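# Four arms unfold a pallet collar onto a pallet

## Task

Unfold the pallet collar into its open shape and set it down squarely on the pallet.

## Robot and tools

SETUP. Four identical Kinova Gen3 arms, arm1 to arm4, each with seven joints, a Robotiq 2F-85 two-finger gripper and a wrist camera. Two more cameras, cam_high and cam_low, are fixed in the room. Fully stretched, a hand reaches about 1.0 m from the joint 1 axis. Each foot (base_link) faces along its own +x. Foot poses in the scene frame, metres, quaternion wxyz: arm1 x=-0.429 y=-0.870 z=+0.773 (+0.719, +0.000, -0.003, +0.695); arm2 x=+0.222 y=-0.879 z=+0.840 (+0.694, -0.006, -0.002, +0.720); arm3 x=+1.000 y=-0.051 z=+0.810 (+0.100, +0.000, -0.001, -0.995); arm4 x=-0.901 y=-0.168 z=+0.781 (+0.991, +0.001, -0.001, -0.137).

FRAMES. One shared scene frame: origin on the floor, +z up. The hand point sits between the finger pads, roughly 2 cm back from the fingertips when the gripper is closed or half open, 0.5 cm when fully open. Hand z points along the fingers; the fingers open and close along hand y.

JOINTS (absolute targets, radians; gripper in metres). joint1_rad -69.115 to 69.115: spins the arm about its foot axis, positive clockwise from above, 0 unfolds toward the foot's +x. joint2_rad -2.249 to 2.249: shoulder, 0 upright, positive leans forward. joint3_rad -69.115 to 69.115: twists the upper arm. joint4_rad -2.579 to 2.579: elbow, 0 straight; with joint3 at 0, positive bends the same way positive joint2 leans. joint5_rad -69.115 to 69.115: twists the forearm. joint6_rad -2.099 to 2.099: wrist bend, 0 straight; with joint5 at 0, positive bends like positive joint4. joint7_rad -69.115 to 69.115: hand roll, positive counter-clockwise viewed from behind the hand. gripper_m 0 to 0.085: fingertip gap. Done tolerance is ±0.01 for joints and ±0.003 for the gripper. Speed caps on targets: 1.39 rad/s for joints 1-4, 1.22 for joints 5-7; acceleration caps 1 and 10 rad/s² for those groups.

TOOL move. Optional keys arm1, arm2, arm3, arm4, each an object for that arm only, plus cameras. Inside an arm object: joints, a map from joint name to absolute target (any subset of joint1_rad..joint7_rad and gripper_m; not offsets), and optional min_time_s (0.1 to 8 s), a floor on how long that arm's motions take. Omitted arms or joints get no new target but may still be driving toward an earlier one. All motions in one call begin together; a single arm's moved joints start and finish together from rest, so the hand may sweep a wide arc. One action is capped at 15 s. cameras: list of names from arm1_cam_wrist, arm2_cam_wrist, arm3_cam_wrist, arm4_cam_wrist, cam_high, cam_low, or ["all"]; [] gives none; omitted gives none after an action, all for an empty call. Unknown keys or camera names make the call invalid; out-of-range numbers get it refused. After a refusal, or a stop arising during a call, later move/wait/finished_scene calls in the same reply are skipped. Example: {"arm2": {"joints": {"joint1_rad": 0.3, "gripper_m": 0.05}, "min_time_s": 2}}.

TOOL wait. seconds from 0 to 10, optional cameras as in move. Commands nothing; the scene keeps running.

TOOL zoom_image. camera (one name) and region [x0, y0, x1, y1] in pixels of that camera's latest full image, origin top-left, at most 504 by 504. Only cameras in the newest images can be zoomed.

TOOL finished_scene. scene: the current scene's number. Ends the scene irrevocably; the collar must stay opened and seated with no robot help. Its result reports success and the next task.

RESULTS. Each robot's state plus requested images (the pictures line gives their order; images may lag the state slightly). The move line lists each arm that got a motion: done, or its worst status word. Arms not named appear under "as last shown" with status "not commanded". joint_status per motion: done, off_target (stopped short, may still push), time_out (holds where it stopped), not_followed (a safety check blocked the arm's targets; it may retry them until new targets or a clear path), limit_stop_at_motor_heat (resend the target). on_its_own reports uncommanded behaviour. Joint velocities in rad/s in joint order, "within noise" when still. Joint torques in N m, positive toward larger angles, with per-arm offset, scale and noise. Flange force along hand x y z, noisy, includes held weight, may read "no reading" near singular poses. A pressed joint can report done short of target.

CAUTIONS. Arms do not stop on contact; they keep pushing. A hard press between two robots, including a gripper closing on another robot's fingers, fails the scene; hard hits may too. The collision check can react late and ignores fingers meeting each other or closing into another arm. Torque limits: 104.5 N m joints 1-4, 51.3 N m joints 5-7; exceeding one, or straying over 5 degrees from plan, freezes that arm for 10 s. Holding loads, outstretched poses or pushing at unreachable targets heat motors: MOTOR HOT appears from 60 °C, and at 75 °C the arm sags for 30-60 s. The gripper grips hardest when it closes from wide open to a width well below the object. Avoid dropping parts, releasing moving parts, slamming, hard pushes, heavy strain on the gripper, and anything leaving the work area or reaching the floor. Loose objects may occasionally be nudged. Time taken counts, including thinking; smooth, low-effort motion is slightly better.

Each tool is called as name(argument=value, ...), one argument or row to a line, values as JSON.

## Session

move(
)

Scene clock: 0.00 s.
Joint torques (N m): no reading
Motor temperatures (°C): arm1=[33 32 25 30 34 43 43] | arm2=[29 33 26 28 44 34 39] | arm3=[30 33 28 29 37 39 37] | arm4=[33 37 31 29 38 48 36]
Flange force (N): no reading
Joint velocities: within noise
arm1.joint_positions: joint1_rad=-0.342 joint2_rad=-0.481 joint3_rad=-0.026 joint4_rad=+1.497 joint5_rad=-0.037 joint6_rad=+2.010 joint7_rad=+1.884 gripper_m=+0.085
arm1.joint_status: not commanded
arm1.hand: x=-0.4559 y=-0.7656 z=+1.2880 quat_wxyz=(-0.036, +0.897, -0.438, -0.047) (m; scene frame)
arm2.joint_positions: joint1_rad=+0.197 joint2_rad=-0.376 joint3_rad=-0.125 joint4_rad=+1.522 joint5_rad=-0.025 joint6_rad=+2.011 joint7_rad=+0.983 gripper_m=+0.085
arm2.joint_status: not commanded
arm2.hand: x=+0.2304 y=-0.7509 z=+1.3333 quat_wxyz=(-0.009, +0.456, -0.889, +0.019) (m; scene frame)
arm3.joint_positions: joint1_rad=-0.276 joint2_rad=-0.493 joint3_rad=-0.120 joint4_rad=+1.477 joint5_rad=-0.047 joint6_rad=+1.993 joint7_rad=+1.686 gripper_m=+0.085
arm3.joint_status: not commanded
arm3.hand: x=+0.9067 y=-0.1135 z=+1.3315 quat_wxyz=(-0.012, -0.932, -0.353, +0.080) (m; scene frame)
arm4.joint_positions: joint1_rad=-0.494 joint2_rad=-0.456 joint3_rad=-0.072 joint4_rad=+1.604 joint5_rad=-0.054 joint6_rad=+1.993 joint7_rad=+1.096 gripper_m=+0.085
arm4.joint_status: not commanded
arm4.hand: x=-0.8035 y=-0.1435 z=+1.2612 quat_wxyz=(+0.003, -0.085, -0.996, -0.009) (m; scene frame)
pictures: arm1_cam_wrist, arm2_cam_wrist, arm3_cam_wrist, arm4_cam_wrist, cam_high, cam_low
Images, in order (width x height): arm1_cam_wrist 896x504, arm2_cam_wrist 896x504, arm3_cam_wrist 896x504, arm4_cam_wrist 896x504, cam_high 896x504, cam_low 896x504.

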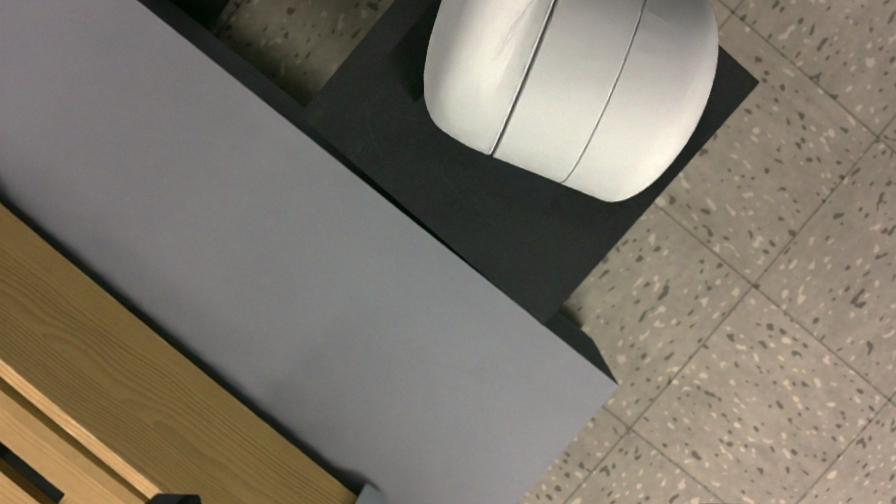

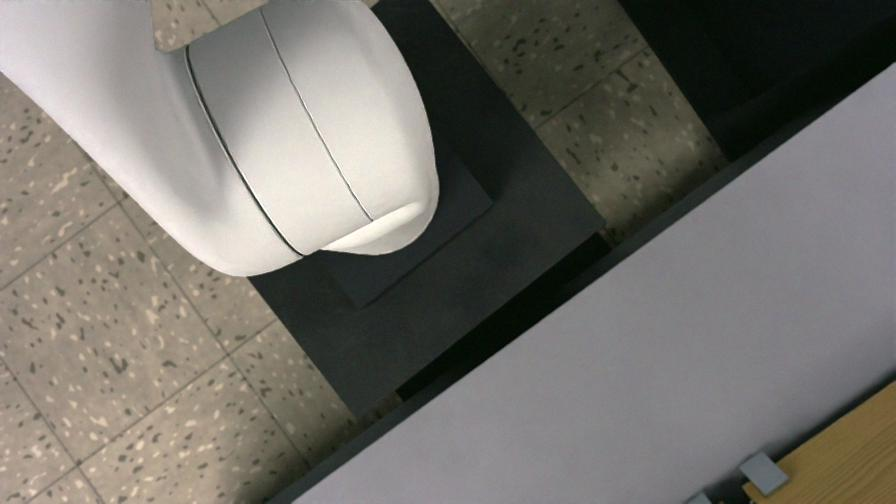

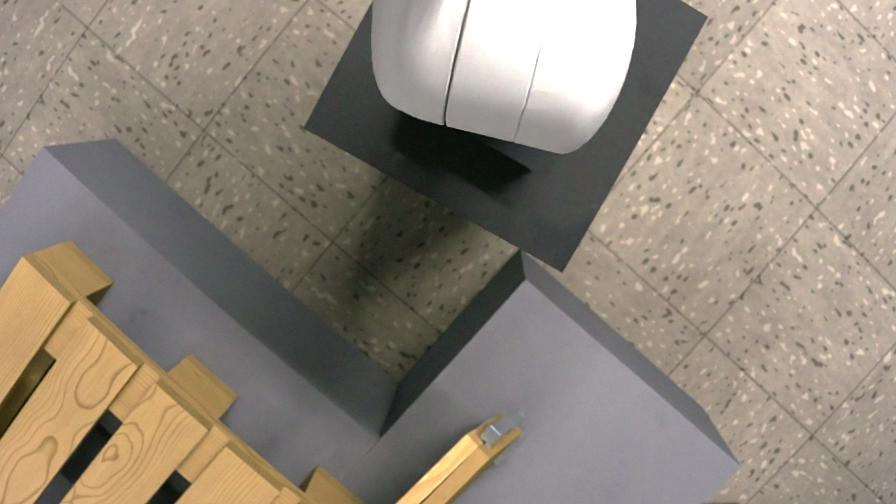

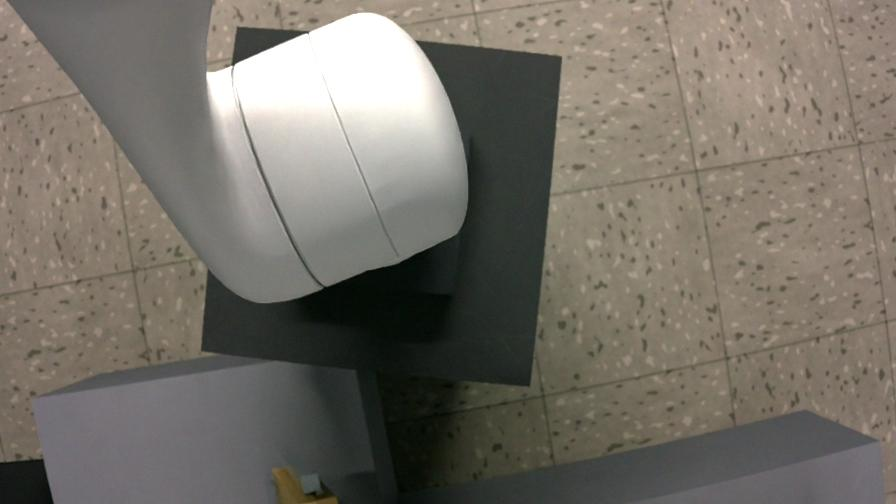

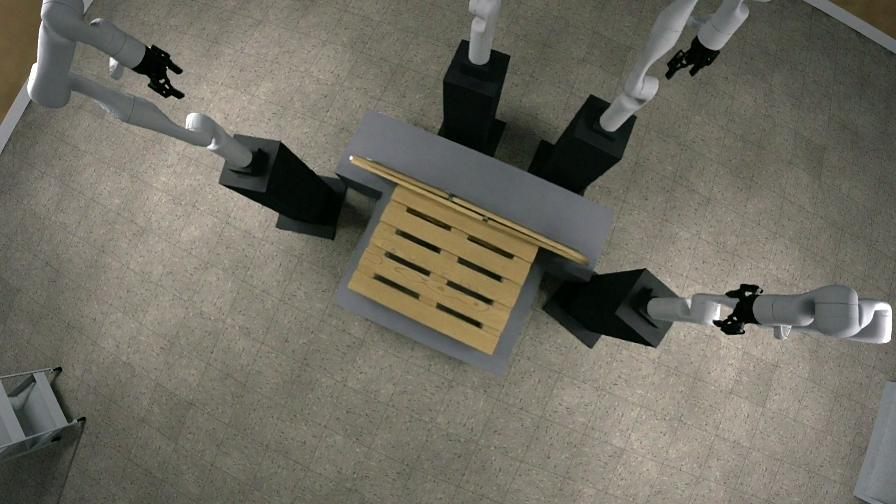

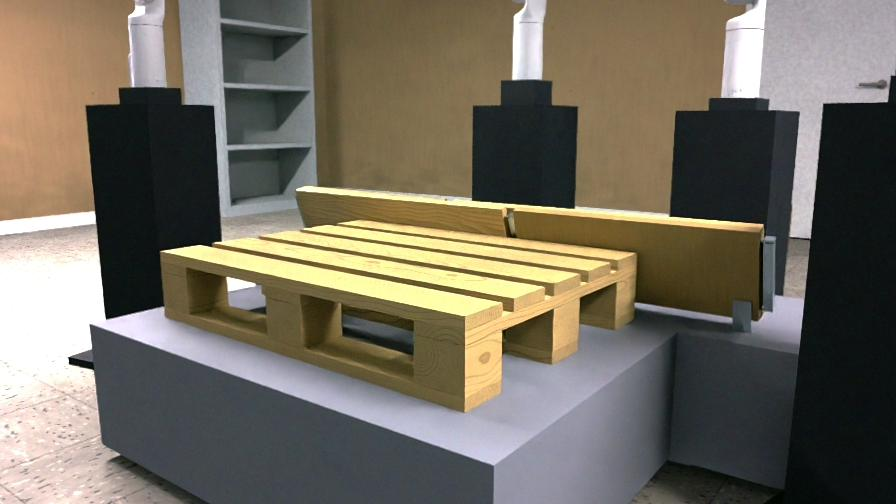

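zoom_image(
  camera="cam_high",
  region=[335, 140, 475, 230],
)

zoom_image(
  camera="cam_high",
  region=[465, 190, 605, 280],
)

zoom_image(
  camera="arm3_cam_wrist",
  region=[380, 390, 560, 504],
)

zoom_image(
  camera="cam_low",
  region=[270, 170, 530, 260],
)

zoom_image(
  camera="cam_low",
  region=[490, 190, 800, 345],
)

Scaled by 3.600 from the camera's 896x504 image, which has a finer 1280x720 frame.

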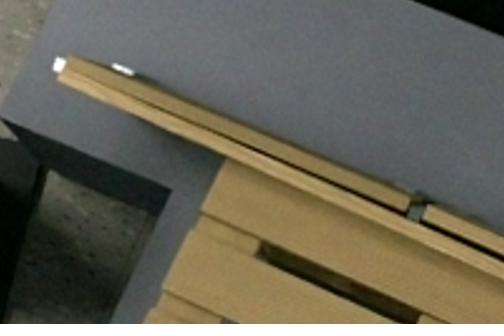

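Scaled by 3.600 from the camera's 896x504 image, which has a finer 1280x720 frame.

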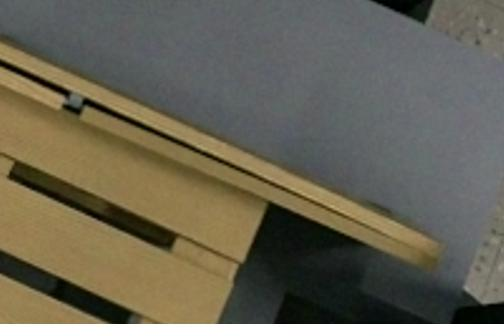

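Scaled by 2.800 from the camera's 896x504 image, which has a finer 1280x720 frame.

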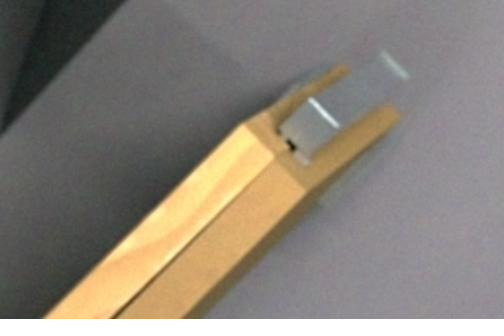

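Scaled by 1.938 from the camera's 896x504 image, which has a finer 1280x720 frame.

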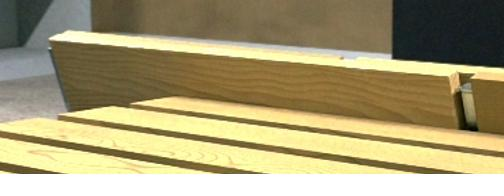

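Scaled by 1.626 from the camera's 896x504 image, which has a finer 1280x720 frame.

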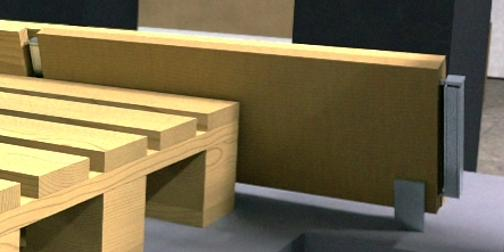

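move(
  arm1={"joints":{"joint1_rad":0.236,"joint2_rad":1.06959,"joint3_rad":0,"joint4_rad":1.33445,"joint5_rad":0,"joint6_rad":0.73755,"joint7_rad":0.3135},"min_time_s":4},
  arm2={"joints":{"joint1_rad":-0.2555,"joint2_rad":1.18062,"joint3_rad":0,"joint4_rad":1.30814,"joint5_rad":0,"joint6_rad":0.65284,"joint7_rad":2.8819},"min_time_s":4},
  arm3={"joints":{"joint1_rad":-0.316,"joint2_rad":1.1297,"joint3_rad":0,"joint4_rad":1.33201,"joint5_rad":0,"joint6_rad":0.67988,"joint7_rad":1.0545},"min_time_s":4},
  arm4={"joints":{"joint1_rad":-0.06027,"joint2_rad":0.90465,"joint3_rad":0,"joint4_rad":1.89523,"joint5_rad":0,"joint6_rad":0.34171,"joint7_rad":-1.35637},"min_time_s":4},
  cameras=["arm1_cam_wrist", "arm2_cam_wrist", "arm3_cam_wrist", "arm4_cam_wrist"],
)

Scene clock: 47.57 s.
Joint torques (N m): arm1=[0.24 -25.12 1 -7.16 -0.15 -0.14 0.35] | arm2=[-0.16 -23.25 0.24 -3.15 -0.13 -0.32 -0.39] | arm3=[0.31 -22.03 0.96 -5.92 0.12 -0.18 -0.15] | arm4=[-0.07 -19.71 2.44 -3.25 -0.07 -0.01 -0.14]
Motor temperatures (°C): arm1=[33 32 25 30 34 43 43] | arm2=[29 33 26 28 44 34 39] | arm3=[30 33 28 30 37 39 37] | arm4=[33 36 31 29 38 47 36]
Flange force (N): arm1=[1.5 -1.9 2.1] | arm2=[-0.9 -9.8 -0.9] | arm3=[3.3 -1.3 -3.9] | arm4=[-0.3 0.9 1.7]
move: arm1 done; arm2 done; arm3 done; arm4 done
Joint velocities: within noise
arm1.joint_positions: joint1_rad=+0.236 joint2_rad=+1.070 joint3_rad=+0.000 joint4_rad=+1.334 joint5_rad=+0.000 joint6_rad=+0.738 joint7_rad=+0.314 gripper_m=+0.085
arm1.joint_status: all done
arm1.hand: x=-0.2497 y=-0.3171 z=+0.7191 quat_wxyz=(-0.002, +0.021, -1.000, -0.002) (m; scene frame)
arm2.joint_positions: joint1_rad=-0.255 joint2_rad=+1.181 joint3_rad=+0.000 joint4_rad=+1.308 joint5_rad=+0.000 joint6_rad=+0.653 joint7_rad=+2.882 gripper_m=+0.085
arm2.joint_status: all done
arm2.hand: x=+0.0807 y=-0.3172 z=+0.7189 quat_wxyz=(+0.003, +1.000, +0.016, +0.006) (m; scene frame)
arm3.joint_positions: joint1_rad=-0.316 joint2_rad=+1.130 joint3_rad=+0.000 joint4_rad=+1.332 joint5_rad=+0.000 joint6_rad=+0.680 joint7_rad=+1.055 gripper_m=+0.085
arm3.joint_status: all done
arm3.hand: x=+0.4851 y=-0.3144 z=+0.7187 quat_wxyz=(-0.001, -1.000, +0.000, +0.000) (m; scene frame)
arm4.joint_positions: joint1_rad=-0.060 joint2_rad=+0.905 joint3_rad=+0.000 joint4_rad=+1.895 joint5_rad=+0.000 joint6_rad=+0.342 joint7_rad=-1.356 gripper_m=+0.085
arm4.joint_status: all done
arm4.hand: x=-0.4796 y=-0.2849 z=+0.7185 quat_wxyz=(+0.001, -1.000, +0.000, -0.001) (m; scene frame)
pictures: arm1_cam_wrist, arm2_cam_wrist, arm3_cam_wrist, arm4_cam_wrist
Images, in order (width x height): arm1_cam_wrist 896x504, arm2_cam_wrist 896x504, arm3_cam_wrist 896x504, arm4_cam_wrist 896x504.

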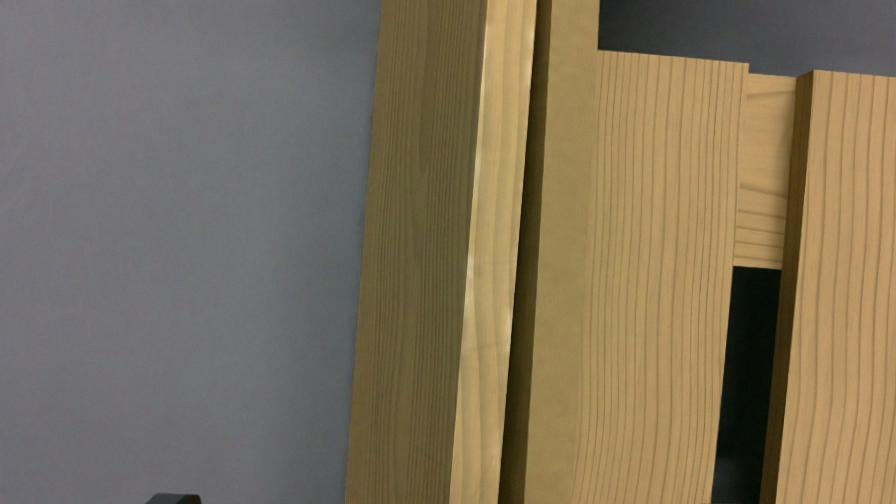

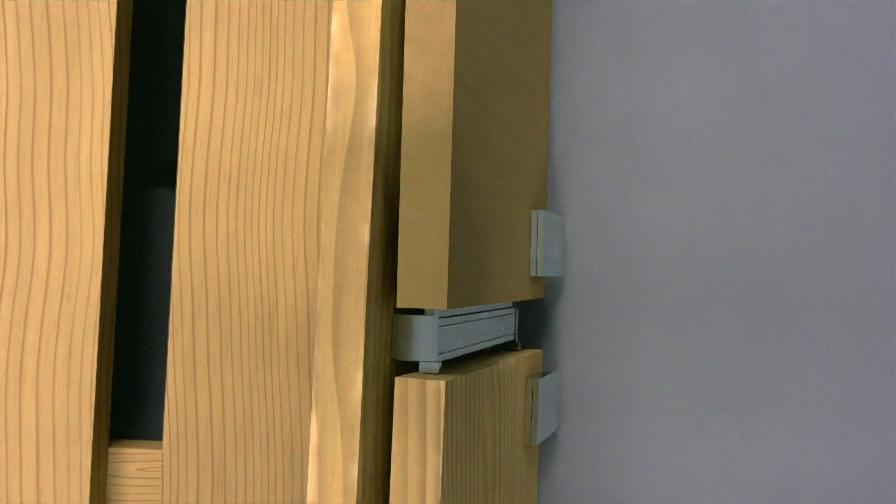

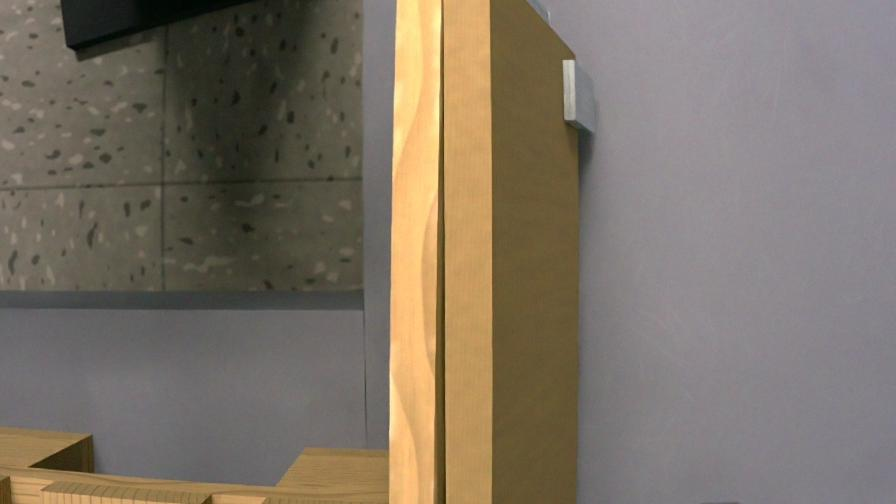

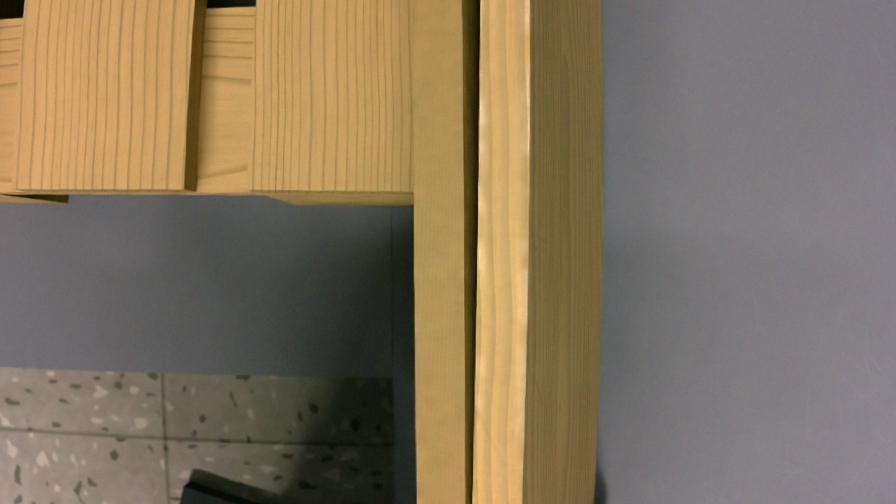

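zoom_image(
  camera="arm1_cam_wrist",
  region=[120, 470, 240, 504],
)

wait(
  seconds=0.1,
  cameras=["cam_low"],
)

zoom_image(
  camera="cam_low",
  region=[430, 90, 670, 210],
)

Scaled by 4.200 from the camera's 896x504 image, which has a finer 1280x720 frame.

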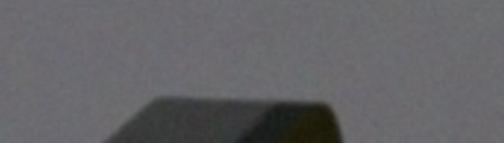

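Scene clock: 56.27 s.
Joint torques (N m): arm1=[0.12 -25.08 0.99 -7.22 -0.19 -0.17 0.28] | arm2=[-0.2 -23.24 0.14 -3.2 -0.17 -0.3 -0.41] | arm3=[0.31 -22.05 0.98 -5.92 0.13 -0.11 -0.21] | arm4=[-0.05 -19.71 2.41 -3.25 -0.06 -0.01 -0.13]
Motor temperatures (°C): arm1=[33 32 25 30 34 43 43] | arm2=[29 33 26 28 44 34 39] | arm3=[30 33 28 30 37 39 37] | arm4=[33 36 31 29 38 47 36]
Flange force (N): arm1=[1.3 -2.3 2.0] | arm2=[-0.7 -9.6 -0.9] | arm3=[3.4 -1.5 -3.8] | arm4=[-0.4 0.8 1.7]
Joint velocities: within noise
arm1.joint_positions: joint1_rad=+0.236 joint2_rad=+1.070 joint3_rad=+0.000 joint4_rad=+1.334 joint5_rad=+0.000 joint6_rad=+0.738 joint7_rad=+0.314 gripper_m=+0.085
arm1.joint_status: all done
arm1.hand: x=-0.2497 y=-0.3171 z=+0.7191 quat_wxyz=(-0.002, +0.021, -1.000, -0.002) (m; scene frame)
arm2.joint_positions: joint1_rad=-0.255 joint2_rad=+1.181 joint3_rad=+0.000 joint4_rad=+1.308 joint5_rad=+0.000 joint6_rad=+0.653 joint7_rad=+2.882 gripper_m=+0.085
arm2.joint_status: all done
arm2.hand: x=+0.0807 y=-0.3172 z=+0.7189 quat_wxyz=(+0.003, +1.000, +0.016, +0.006) (m; scene frame)
arm3.joint_positions: joint1_rad=-0.316 joint2_rad=+1.130 joint3_rad=+0.000 joint4_rad=+1.332 joint5_rad=+0.000 joint6_rad=+0.680 joint7_rad=+1.055 gripper_m=+0.085
arm3.joint_status: all done
arm3.hand: x=+0.4851 y=-0.3144 z=+0.7187 quat_wxyz=(-0.001, -1.000, +0.000, +0.000) (m; scene frame)
arm4.joint_positions: joint1_rad=-0.060 joint2_rad=+0.905 joint3_rad=+0.000 joint4_rad=+1.895 joint5_rad=+0.000 joint6_rad=+0.342 joint7_rad=-1.356 gripper_m=+0.085
arm4.joint_status: all done
arm4.hand: x=-0.4796 y=-0.2849 z=+0.7185 quat_wxyz=(+0.001, -1.000, +0.000, -0.001) (m; scene frame)
wait: 0.10 s; at rest from the start
pictures: cam_low
Images, in order (width x height): cam_low 896x504.

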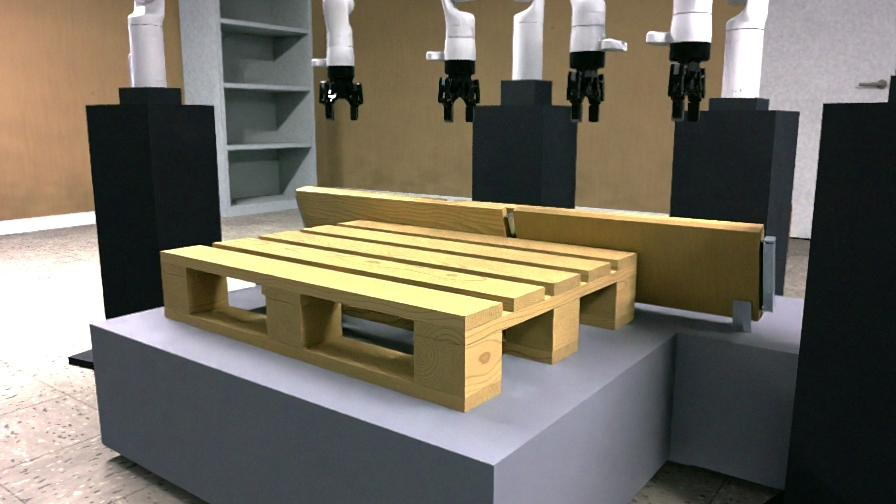

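Scaled by 2.100 from the camera's 896x504 image, which has a finer 1280x720 frame.

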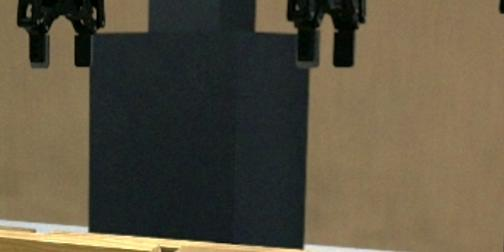

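zoom_image(
  camera="cam_low",
  region=[310, 65, 380, 125],
)

zoom_image(
  camera="cam_low",
  region=[560, 60, 730, 130],
)

Scaled by 7.200 from the camera's 896x504 image, which has a finer 1280x720 frame.

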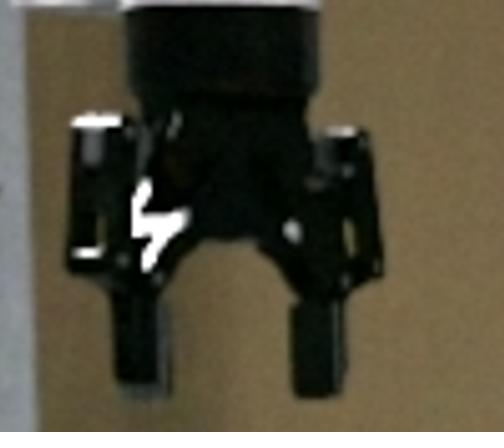

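Scaled by 2.965 from the camera's 896x504 image, which has a finer 1280x720 frame.

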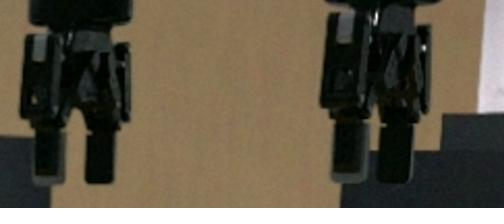

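move(
  arm2={"joints":{"joint1_rad":-0.28799,"joint2_rad":1.50119,"joint4_rad":1.06462,"joint6_rad":0.57578,"joint7_rad":2.8044,"gripper_m":0.0235},"min_time_s":2.5},
  cameras=["arm2_cam_wrist"],
)

zoom_image(
  camera="arm2_cam_wrist",
  region=[290, 330, 530, 504],
)

Scene clock: 78.17 s.
Joint torques (N m): arm1=[0.26 -25.05 0.95 -7.18 -0.21 -0.19 0.29] | arm2=[-0.2 -24.03 0.27 -2.66 -0.18 -0.28 -0.41] | arm3=[0.34 -22.01 0.93 -5.95 0.07 -0.16 -0.18] | arm4=[-0.02 -19.74 2.42 -3.24 -0.07 -0.04 -0.14]
Motor temperatures (°C): arm1=[33 32 25 30 34 43 43] | arm2=[29 33 26 28 44 34 39] | arm3=[30 33 28 30 37 39 37] | arm4=[33 36 31 29 38 47 36]
Flange force (N): arm1=[1.4 -2.0 1.9] | arm2=[-1.8 -10.6 1.8] | arm3=[3.5 -1.4 -3.9] | arm4=[-0.2 0.8 1.7]
move: arm2 done
Joint velocities: within noise
arm1, arm3, arm4: as last shown
arm2.joint_positions: joint1_rad=-0.288 joint2_rad=+1.501 joint3_rad=+0.000 joint4_rad=+1.065 joint5_rad=+0.000 joint6_rad=+0.576 joint7_rad=+2.804 gripper_m=+0.023
arm2.joint_status: all done
arm2.hand: x=+0.0607 y=-0.3127 z=+0.5739 quat_wxyz=(+0.003, +1.000, -0.006, +0.006) (m; scene frame)
pictures: arm2_cam_wrist
Images, in order (width x height): arm2_cam_wrist 896x504.

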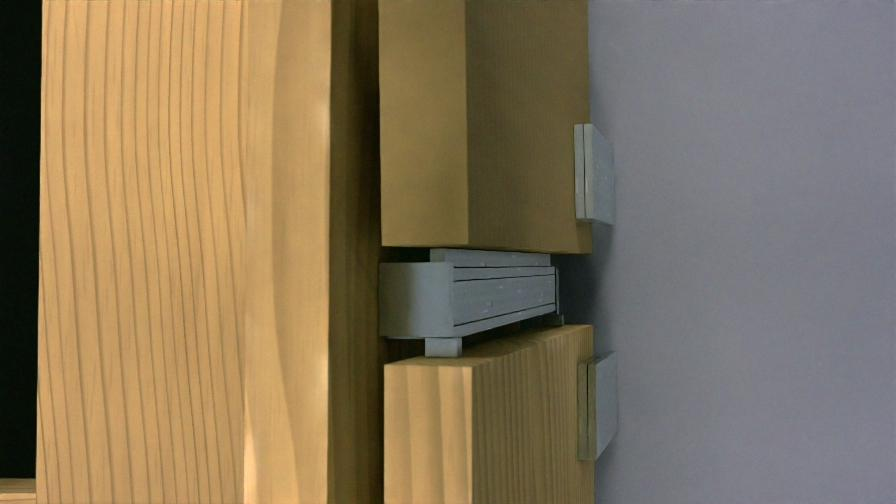

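Scaled by 2.100 from the camera's 896x504 image, which has a finer 1280x720 frame.

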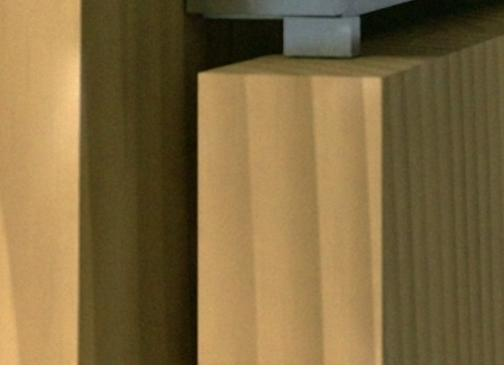

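move(
  arm2={"joints": {"joint1_rad": -0.288258, "joint2_rad": 1.584098, "joint3_rad": 0, "joint4_rad": 0.982491, "joint5_rad": 0, "joint6_rad": 0.575004, "joint7_rad": 2.804132}, "min_time_s": 1.5},
  cameras=["arm2_cam_wrist"],
)

Scene clock: 89.17 s.
Joint torques (N m): arm1=[0.14 -25.13 0.91 -7.24 -0.18 -0.15 0.25] | arm2=[-0.15 -24 0.23 -2.54 -0.11 -0.24 -0.36] | arm3=[0.38 -22.03 0.99 -5.88 0.09 -0.16 -0.19] | arm4=[-0.05 -19.73 2.4 -3.21 -0.07 -0.02 -0.12]
Motor temperatures (°C): arm1=[33 33 25 30 34 43 43] | arm2=[29 34 26 28 44 34 39] | arm3=[30 34 28 30 37 39 37] | arm4=[33 36 31 29 38 47 36]
Flange force (N): arm1=[1.3 -2.3 2.1] | arm2=[-2.2 -11.4 2.8] | arm3=[3.2 -1.2 -3.9] | arm4=[-0.2 0.9 1.7]
move: arm2 done
Joint velocities: within noise
arm1, arm3, arm4: as last shown
arm2.joint_positions: joint1_rad=-0.288 joint2_rad=+1.584 joint3_rad=+0.000 joint4_rad=+0.982 joint5_rad=+0.000 joint6_rad=+0.575 joint7_rad=+2.804 gripper_m=+0.023
arm2.joint_status: all done
arm2.hand: x=+0.0607 y=-0.3122 z=+0.5388 quat_wxyz=(+0.003, +1.000, -0.007, +0.006) (m; scene frame)
pictures: arm2_cam_wrist
Images, in order (width x height): arm2_cam_wrist 896x504.

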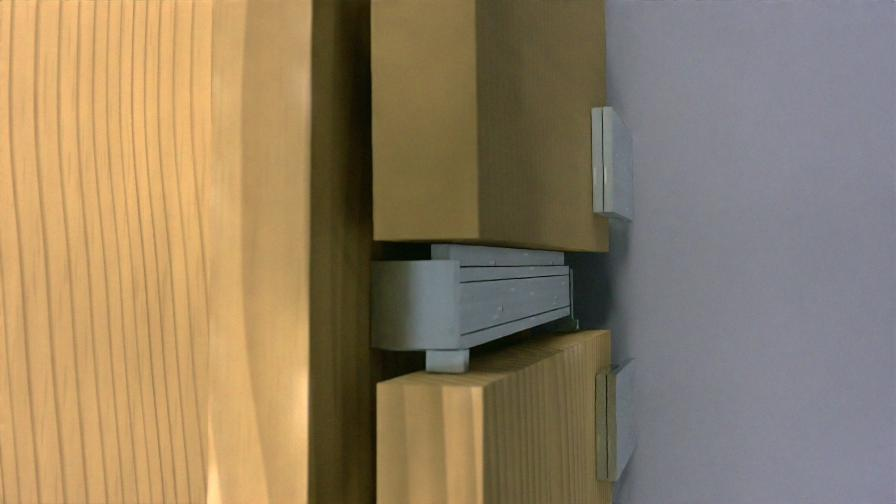

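move(
  arm2={"joints": {"joint1_rad": -0.288916, "joint2_rad": 1.691905, "joint3_rad": 0, "joint4_rad": 0.861706, "joint5_rad": 0, "joint6_rad": 0.587982, "joint7_rad": 2.803474}, "min_time_s": 2},
  cameras=["arm2_cam_wrist"],
)

Scene clock: 93.97 s.
Joint torques (N m): arm1=[0.21 -25.06 0.97 -7.18 -0.15 -0.18 0.3] | arm2=[4.83 45.47 5.37 -8.58 2.96 -23.43 -0.39] | arm3=[0.35 -22.12 1 -5.91 0.09 -0.17 -0.24] | arm4=[-0.06 -19.72 2.42 -3.25 -0.07 -0.03 -0.11]
Motor temperatures (°C): arm1=[33 33 25 30 34 43 43] | arm2=[29 34 26 28 44 34 39] | arm3=[30 34 28 30 37 39 37] | arm4=[33 36 31 29 38 47 35]
Flange force (N): arm1=[1.4 -2.0 1.9] | arm2=[6.7 46.9 -183.4] | arm3=[3.1 -1.3 -3.7] | arm4=[-0.3 0.8 1.6]
move: arm2 done
Joint velocities: within noise
arm1, arm3, arm4: as last shown
arm2.joint_positions: joint1_rad=-0.289 joint2_rad=+1.690 joint3_rad=+0.000 joint4_rad=+0.862 joint5_rad=+0.000 joint6_rad=+0.588 joint7_rad=+2.803 gripper_m=+0.023
arm2.joint_status: all done
arm2.hand: x=+0.0604 y=-0.3114 z=+0.4967 quat_wxyz=(+0.002, +1.000, -0.006, +0.006) (m; scene frame)
pictures: arm2_cam_wrist
Images, in order (width x height): arm2_cam_wrist 896x504.

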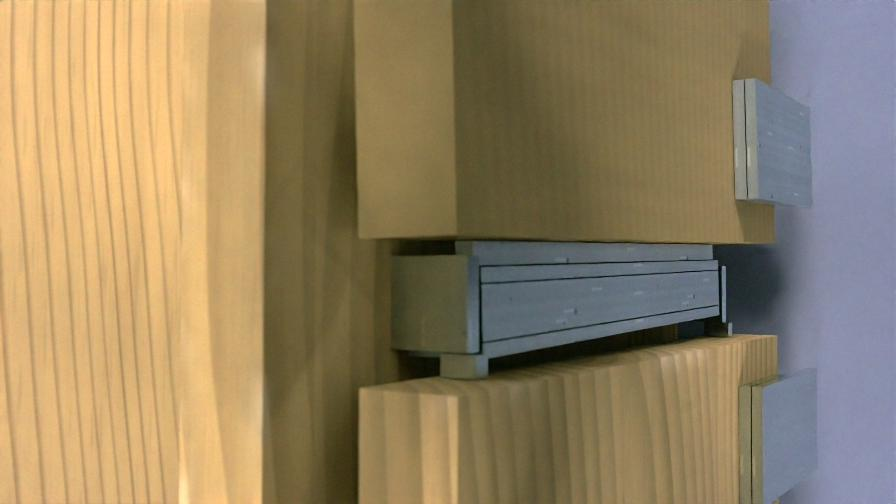

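move(
  arm2={"joints": {"joint1_rad": -0.288258, "joint2_rad": 1.584098, "joint3_rad": 0, "joint4_rad": 0.982491, "joint5_rad": 0, "joint6_rad": 0.575004, "joint7_rad": 2.804132}, "min_time_s": 2.5},
  cameras=["arm2_cam_wrist", "cam_low", "cam_high"],
)

Scene clock: 101.60 s.
Joint torques (N m): arm1=[0.2 -25.09 0.99 -7.14 -0.18 -0.18 0.28] | arm2=[-0.12 -24.05 0.17 -2.67 -0.14 -0.31 -0.37] | arm3=[0.38 -21.97 1.05 -5.9 0.11 -0.13 -0.18] | arm4=[-0.04 -19.72 2.42 -3.23 -0.09 -0.05 -0.15]
Motor temperatures (°C): arm1=[33 33 25 30 34 43 43] | arm2=[29 35 26 28 44 36 39] | arm3=[30 34 28 30 37 39 37] | arm4=[33 36 31 29 38 47 35]
Flange force (N): arm1=[1.3 -1.8 2.0] | arm2=[-2.2 -11.1 2.6] | arm3=[3.5 -1.3 -3.9] | arm4=[-0.2 0.9 1.6]
move: arm2 done
Joint velocities: within noise
arm1, arm3, arm4: as last shown
arm2.joint_positions: joint1_rad=-0.288 joint2_rad=+1.584 joint3_rad=+0.000 joint4_rad=+0.982 joint5_rad=+0.000 joint6_rad=+0.575 joint7_rad=+2.804 gripper_m=+0.023
arm2.joint_status: all done
arm2.hand: x=+0.0607 y=-0.3122 z=+0.5389 quat_wxyz=(+0.003, +1.000, -0.006, +0.006) (m; scene frame)
pictures: arm2_cam_wrist, cam_high, cam_low
Images, in order (width x height): arm2_cam_wrist 896x504, cam_high 896x504, cam_low 896x504.

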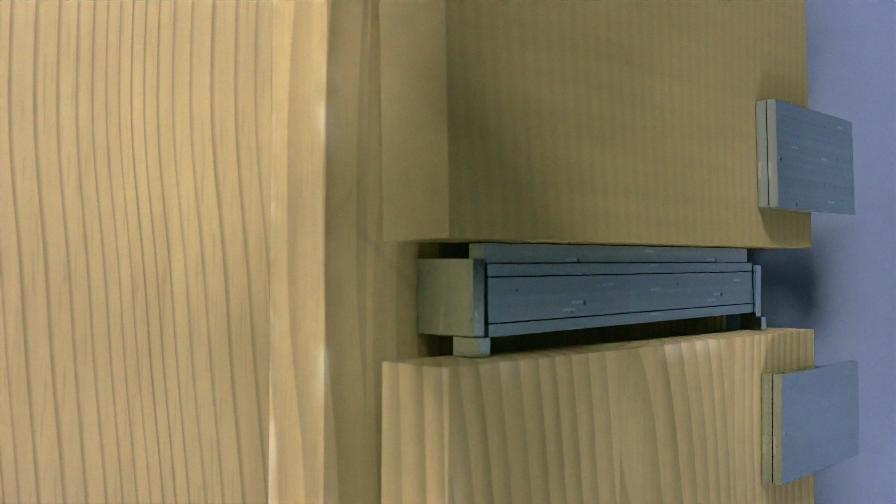

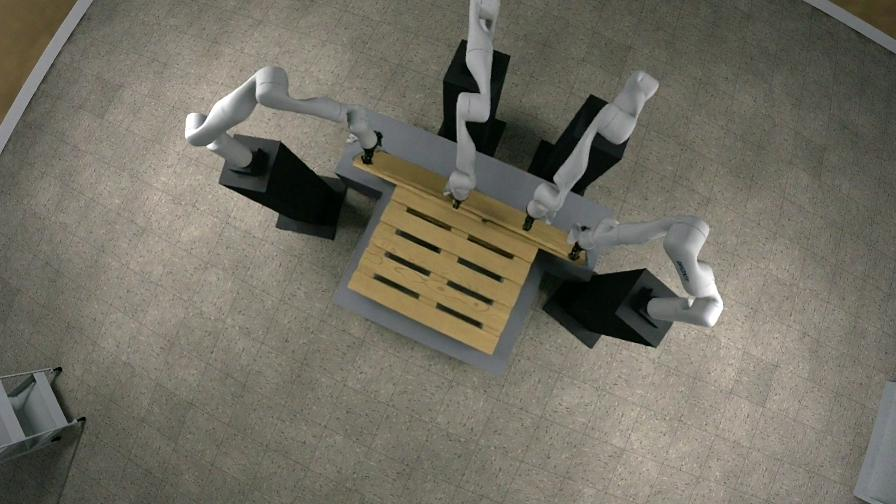

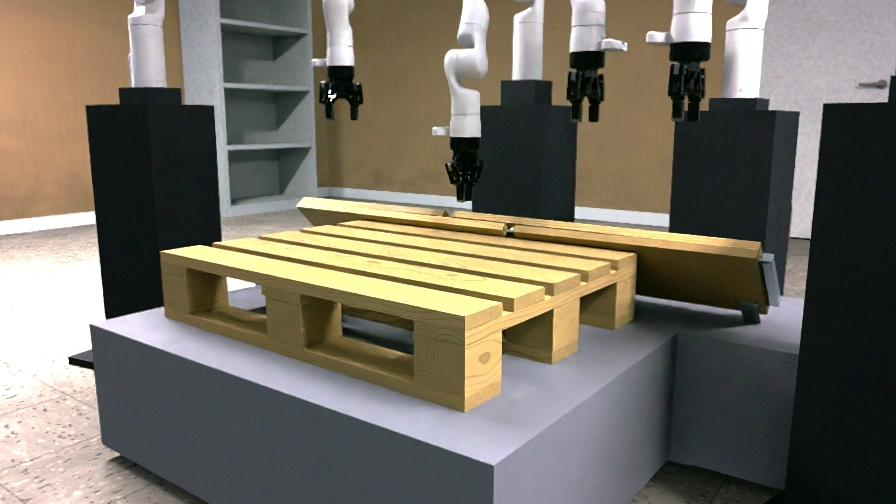

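zoom_image(
  camera="cam_low",
  region=[280, 170, 784, 340],
)

zoom_image(
  camera="arm2_cam_wrist",
  region=[240, 180, 560, 504],
)

Scaled by 1.000.

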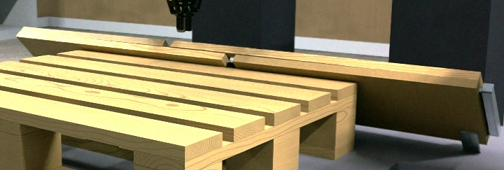

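Scaled by 1.556 from the camera's 896x504 image, which has a finer 1280x720 frame.

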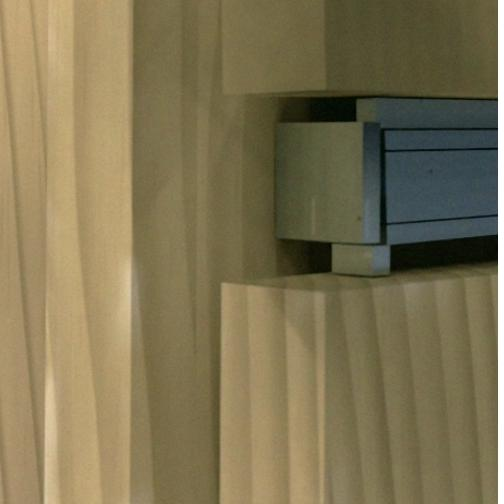

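zoom_image(
  camera="cam_low",
  region=[600, 210, 810, 340],
)

Scaled by 2.400 from the camera's 896x504 image, which has a finer 1280x720 frame.

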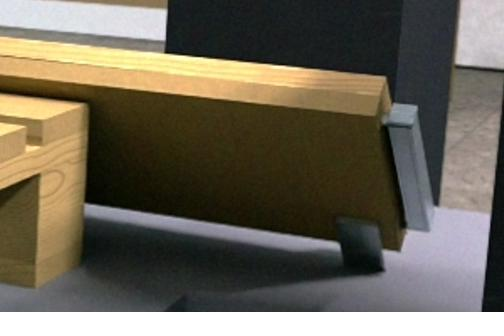

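wait(
  seconds=0.1,
  cameras=["arm3_cam_wrist", "arm4_cam_wrist"],
)

Scene clock: 119.60 s.
Joint torques (N m): arm1=[0.2 -25.14 0.99 -7.27 -0.15 -0.09 0.28] | arm2=[-0.1 -23.99 0.2 -2.52 -0.17 -0.19 -0.36] | arm3=[0.4 -22.06 0.98 -5.93 0.09 -0.15 -0.2] | arm4=[-0.04 -19.71 2.41 -3.26 -0.08 -0.03 -0.13]
Motor temperatures (°C): arm1=[33 33 25 30 34 43 43] | arm2=[29 35 26 28 44 35 39] | arm3=[30 34 28 30 37 39 37] | arm4=[33 36 31 29 38 47 35]
Flange force (N): arm1=[1.5 -2.5 2.2] | arm2=[-2.3 -11.3 2.8] | arm3=[3.4 -1.3 -3.8] | arm4=[-0.3 0.8 1.6]
Joint velocities: within noise
arm1.joint_positions: joint1_rad=+0.236 joint2_rad=+1.070 joint3_rad=+0.000 joint4_rad=+1.334 joint5_rad=+0.000 joint6_rad=+0.738 joint7_rad=+0.314 gripper_m=+0.085
arm1.joint_status: not commanded
arm1.hand: x=-0.2497 y=-0.3171 z=+0.7191 quat_wxyz=(-0.002, +0.021, -1.000, -0.002) (m; scene frame)
arm2.joint_positions: joint1_rad=-0.288 joint2_rad=+1.584 joint3_rad=+0.000 joint4_rad=+0.982 joint5_rad=+0.000 joint6_rad=+0.575 joint7_rad=+2.804 gripper_m=+0.023
arm2.joint_status: all done
arm2.hand: x=+0.0607 y=-0.3122 z=+0.5389 quat_wxyz=(+0.003, +1.000, -0.007, +0.006) (m; scene frame)
arm3.joint_positions: joint1_rad=-0.316 joint2_rad=+1.130 joint3_rad=+0.000 joint4_rad=+1.332 joint5_rad=+0.000 joint6_rad=+0.680 joint7_rad=+1.055 gripper_m=+0.085
arm3.joint_status: not commanded
arm3.hand: x=+0.4851 y=-0.3144 z=+0.7187 quat_wxyz=(-0.001, -1.000, +0.000, +0.000) (m; scene frame)
arm4.joint_positions: joint1_rad=-0.060 joint2_rad=+0.905 joint3_rad=+0.000 joint4_rad=+1.895 joint5_rad=+0.000 joint6_rad=+0.342 joint7_rad=-1.356 gripper_m=+0.085
arm4.joint_status: not commanded
arm4.hand: x=-0.4796 y=-0.2849 z=+0.7185 quat_wxyz=(+0.001, -1.000, +0.000, -0.001) (m; scene frame)
wait: 0.10 s; at rest from the start
pictures: arm3_cam_wrist, arm4_cam_wrist
Images, in order (width x height): arm3_cam_wrist 896x504, arm4_cam_wrist 896x504.

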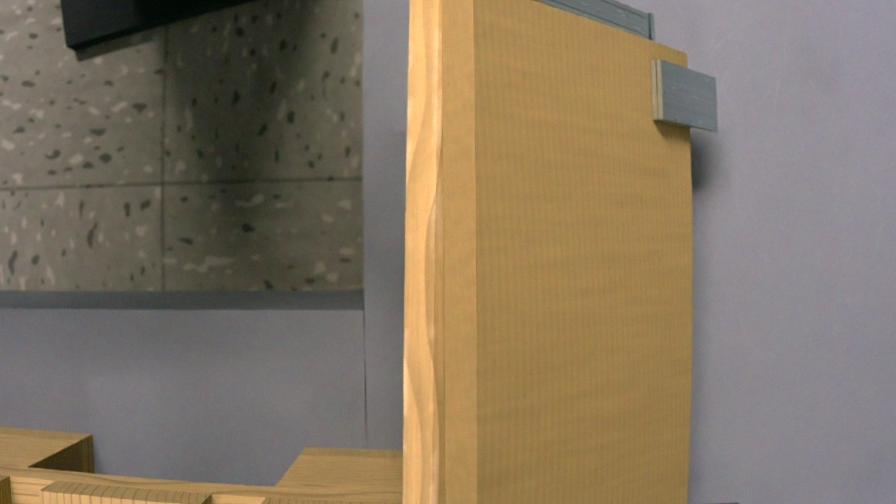

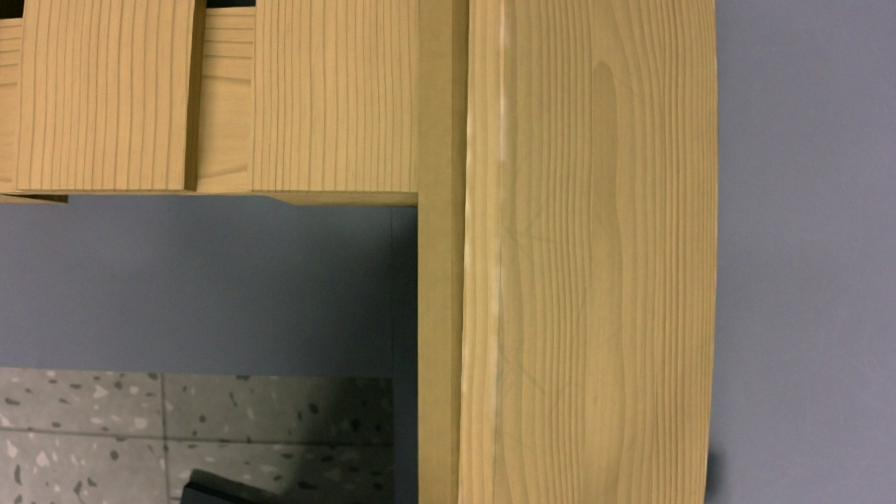

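move(
  arm2={"joints": {"joint1_rad": -0.340864, "joint2_rad": 1.132846, "joint3_rad": 0, "joint4_rad": 1.599034, "joint5_rad": 0, "joint6_rad": 0.409713, "joint7_rad": 2.751526}, "min_time_s": 2},
  arm3={"joints": {"joint1_rad": -0.326731, "joint2_rad": 1.46614, "joint3_rad": 0, "joint4_rad": 1.130312, "joint5_rad": 0, "joint6_rad": 0.545141, "joint7_rad": 1.043769}, "min_time_s": 2},
  arm4={"joints": {"joint1_rad": -0.007514, "joint2_rad": 1.291762, "joint3_rad": 0, "joint4_rad": 1.727706, "joint5_rad": 0, "joint6_rad": 0.122125, "joint7_rad": -1.303614}, "min_time_s": 2},
  cameras=["arm3_cam_wrist", "arm4_cam_wrist"],
)

Scene clock: 141.50 s.
Joint torques (N m): arm1=[0.17 -25.18 1.02 -7.17 -0.18 -0.12 0.29] | arm2=[-0.13 -21 0.11 -1.39 -0.15 -0.25 -0.37] | arm3=[0.4 -22.84 1.02 -4.9 0.12 -0.13 -0.2] | arm4=[-0.07 -21.26 2.48 -1.23 -0.09 -0.02 -0.16]
Motor temperatures (°C): arm1=[33 33 25 30 34 43 43] | arm2=[29 36 26 28 44 35 39] | arm3=[30 34 28 30 37 39 37] | arm4=[33 36 31 29 38 47 35]
Flange force (N): arm1=[1.3 -2.0 2.3] | arm2=[-1.5 -7.9 -0.8] | arm3=[3.1 -1.1 -4.7] | arm4=[-0.4 0.6 1.3]
move: arm2 done; arm3 done; arm4 done
Joint velocities: within noise
arm1: as last shown
arm2.joint_positions: joint1_rad=-0.341 joint2_rad=+1.133 joint3_rad=+0.000 joint4_rad=+1.599 joint5_rad=+0.000 joint6_rad=+0.410 joint7_rad=+2.752 gripper_m=+0.023
arm2.joint_status: all done
arm2.hand: x=+0.0606 y=-0.4002 z=+0.6988 quat_wxyz=(+0.003, +1.000, -0.006, +0.006) (m; scene frame)
arm3.joint_positions: joint1_rad=-0.327 joint2_rad=+1.466 joint3_rad=+0.000 joint4_rad=+1.130 joint5_rad=+0.000 joint6_rad=+0.545 joint7_rad=+1.044 gripper_m=+0.085
arm3.joint_status: all done
arm3.hand: x=+0.4851 y=-0.3218 z=+0.5587 quat_wxyz=(-0.001, -1.000, +0.000, +0.000) (m; scene frame)
arm4.joint_positions: joint1_rad=-0.008 joint2_rad=+1.292 joint3_rad=+0.000 joint4_rad=+1.728 joint5_rad=+0.000 joint6_rad=+0.122 joint7_rad=-1.304 gripper_m=+0.085
arm4.joint_status: all done
arm4.hand: x=-0.4797 y=-0.3084 z=+0.5585 quat_wxyz=(+0.001, -1.000, +0.000, -0.001) (m; scene frame)
pictures: arm3_cam_wrist, arm4_cam_wrist
Images, in order (width x height): arm3_cam_wrist 896x504, arm4_cam_wrist 896x504.

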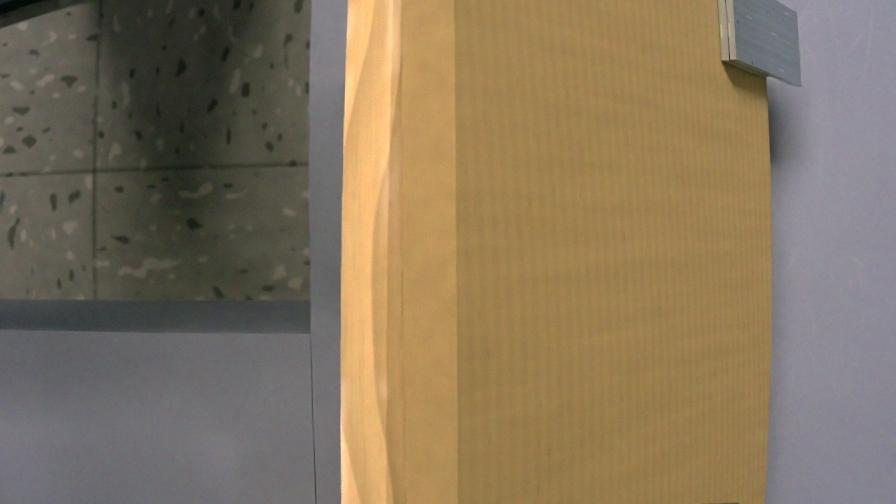

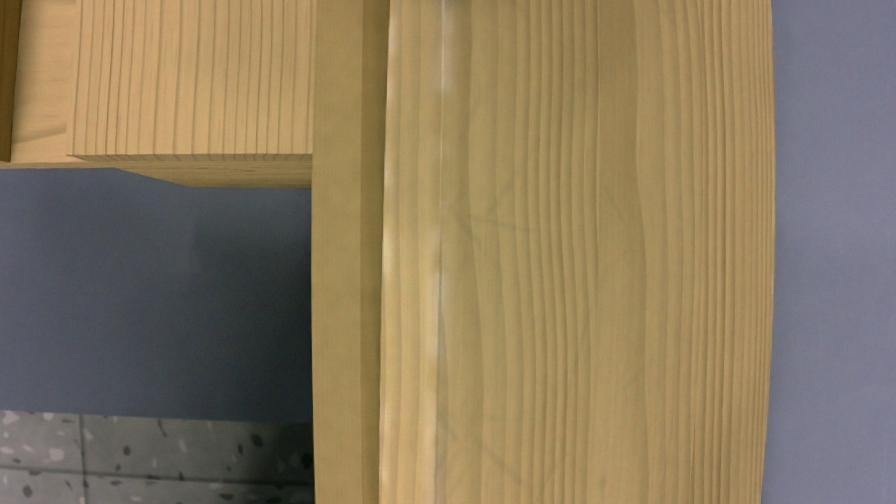

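move(
  arm3={"joints": {"joint1_rad": -0.326407, "joint2_rad": 1.714461, "joint3_rad": 0, "joint4_rad": 0.874707, "joint5_rad": 0, "joint6_rad": 0.552425, "joint7_rad": 1.044093}, "min_time_s": 2.5},
  arm4={"joints": {"joint1_rad": -0.006971, "joint2_rad": 1.541186, "joint3_rad": 0, "joint4_rad": 1.53024, "joint5_rad": 0, "joint6_rad": 0.070167, "joint7_rad": -1.303071}, "min_time_s": 2.5},
  cameras=["cam_low"],
)

Scene clock: 145.90 s.
Joint torques (N m): arm1=[0.12 -25.09 0.92 -7.21 -0.17 -0.16 0.26] | arm2=[-0.2 -20.95 0.2 -1.33 -0.16 -0.25 -0.4] | arm3=[0.39 -22.83 1.01 -4.96 0.11 -0.14 -0.19] | arm4=[-0.07 -21.54 2.53 -0.75 -0.08 -0.04 -0.14]
Motor temperatures (°C): arm1=[33 33 25 30 34 43 43] | arm2=[29 36 26 28 44 35 39] | arm3=[30 34 28 30 37 39 37] | arm4=[33 36 31 29 38 47 35]
Flange force (N): arm1=[1.2 -2.2 2.0] | arm2=[-1.4 -8.2 -0.9] | arm3=[3.6 -1.4 -5.6] | arm4=[-0.3 0.4 1.2]
move: arm3 done; arm4 done
Joint velocities: within noise
arm1, arm2: as last shown
arm2.hand: x=+0.0606 y=-0.4002 z=+0.6988 quat_wxyz=(+0.003, +1.000, -0.007, +0.006) (m; scene frame)
arm3.joint_positions: joint1_rad=-0.326 joint2_rad=+1.714 joint3_rad=+0.000 joint4_rad=+0.875 joint5_rad=+0.000 joint6_rad=+0.552 joint7_rad=+1.044 gripper_m=+0.085
arm3.joint_status: all done
arm3.hand: x=+0.4851 y=-0.3218 z=+0.4556 quat_wxyz=(-0.001, -1.000, +0.000, +0.000) (m; scene frame)
arm4.joint_positions: joint1_rad=-0.007 joint2_rad=+1.541 joint3_rad=+0.000 joint4_rad=+1.530 joint5_rad=+0.000 joint6_rad=+0.070 joint7_rad=-1.303 gripper_m=+0.085
arm4.joint_status: all done
arm4.hand: x=-0.4798 y=-0.3084 z=+0.4535 quat_wxyz=(+0.001, -1.000, +0.000, -0.001) (m; scene frame)
pictures: cam_low
Images, in order (width x height): cam_low 896x504.

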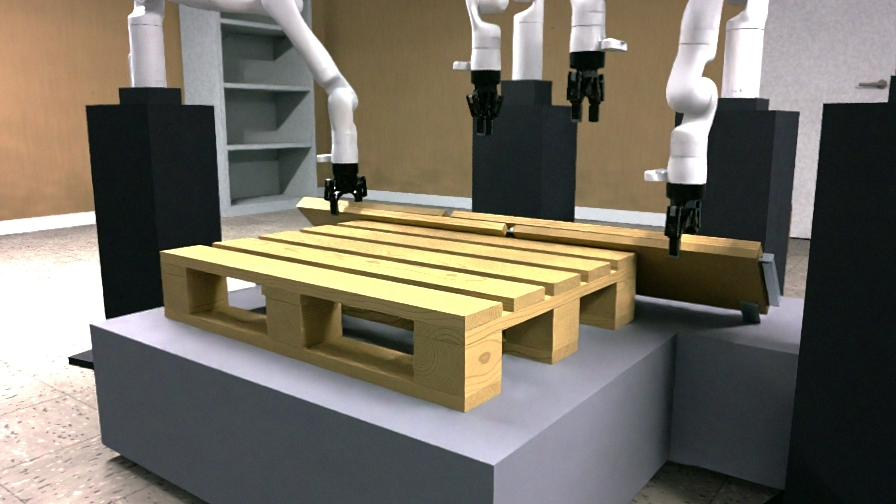

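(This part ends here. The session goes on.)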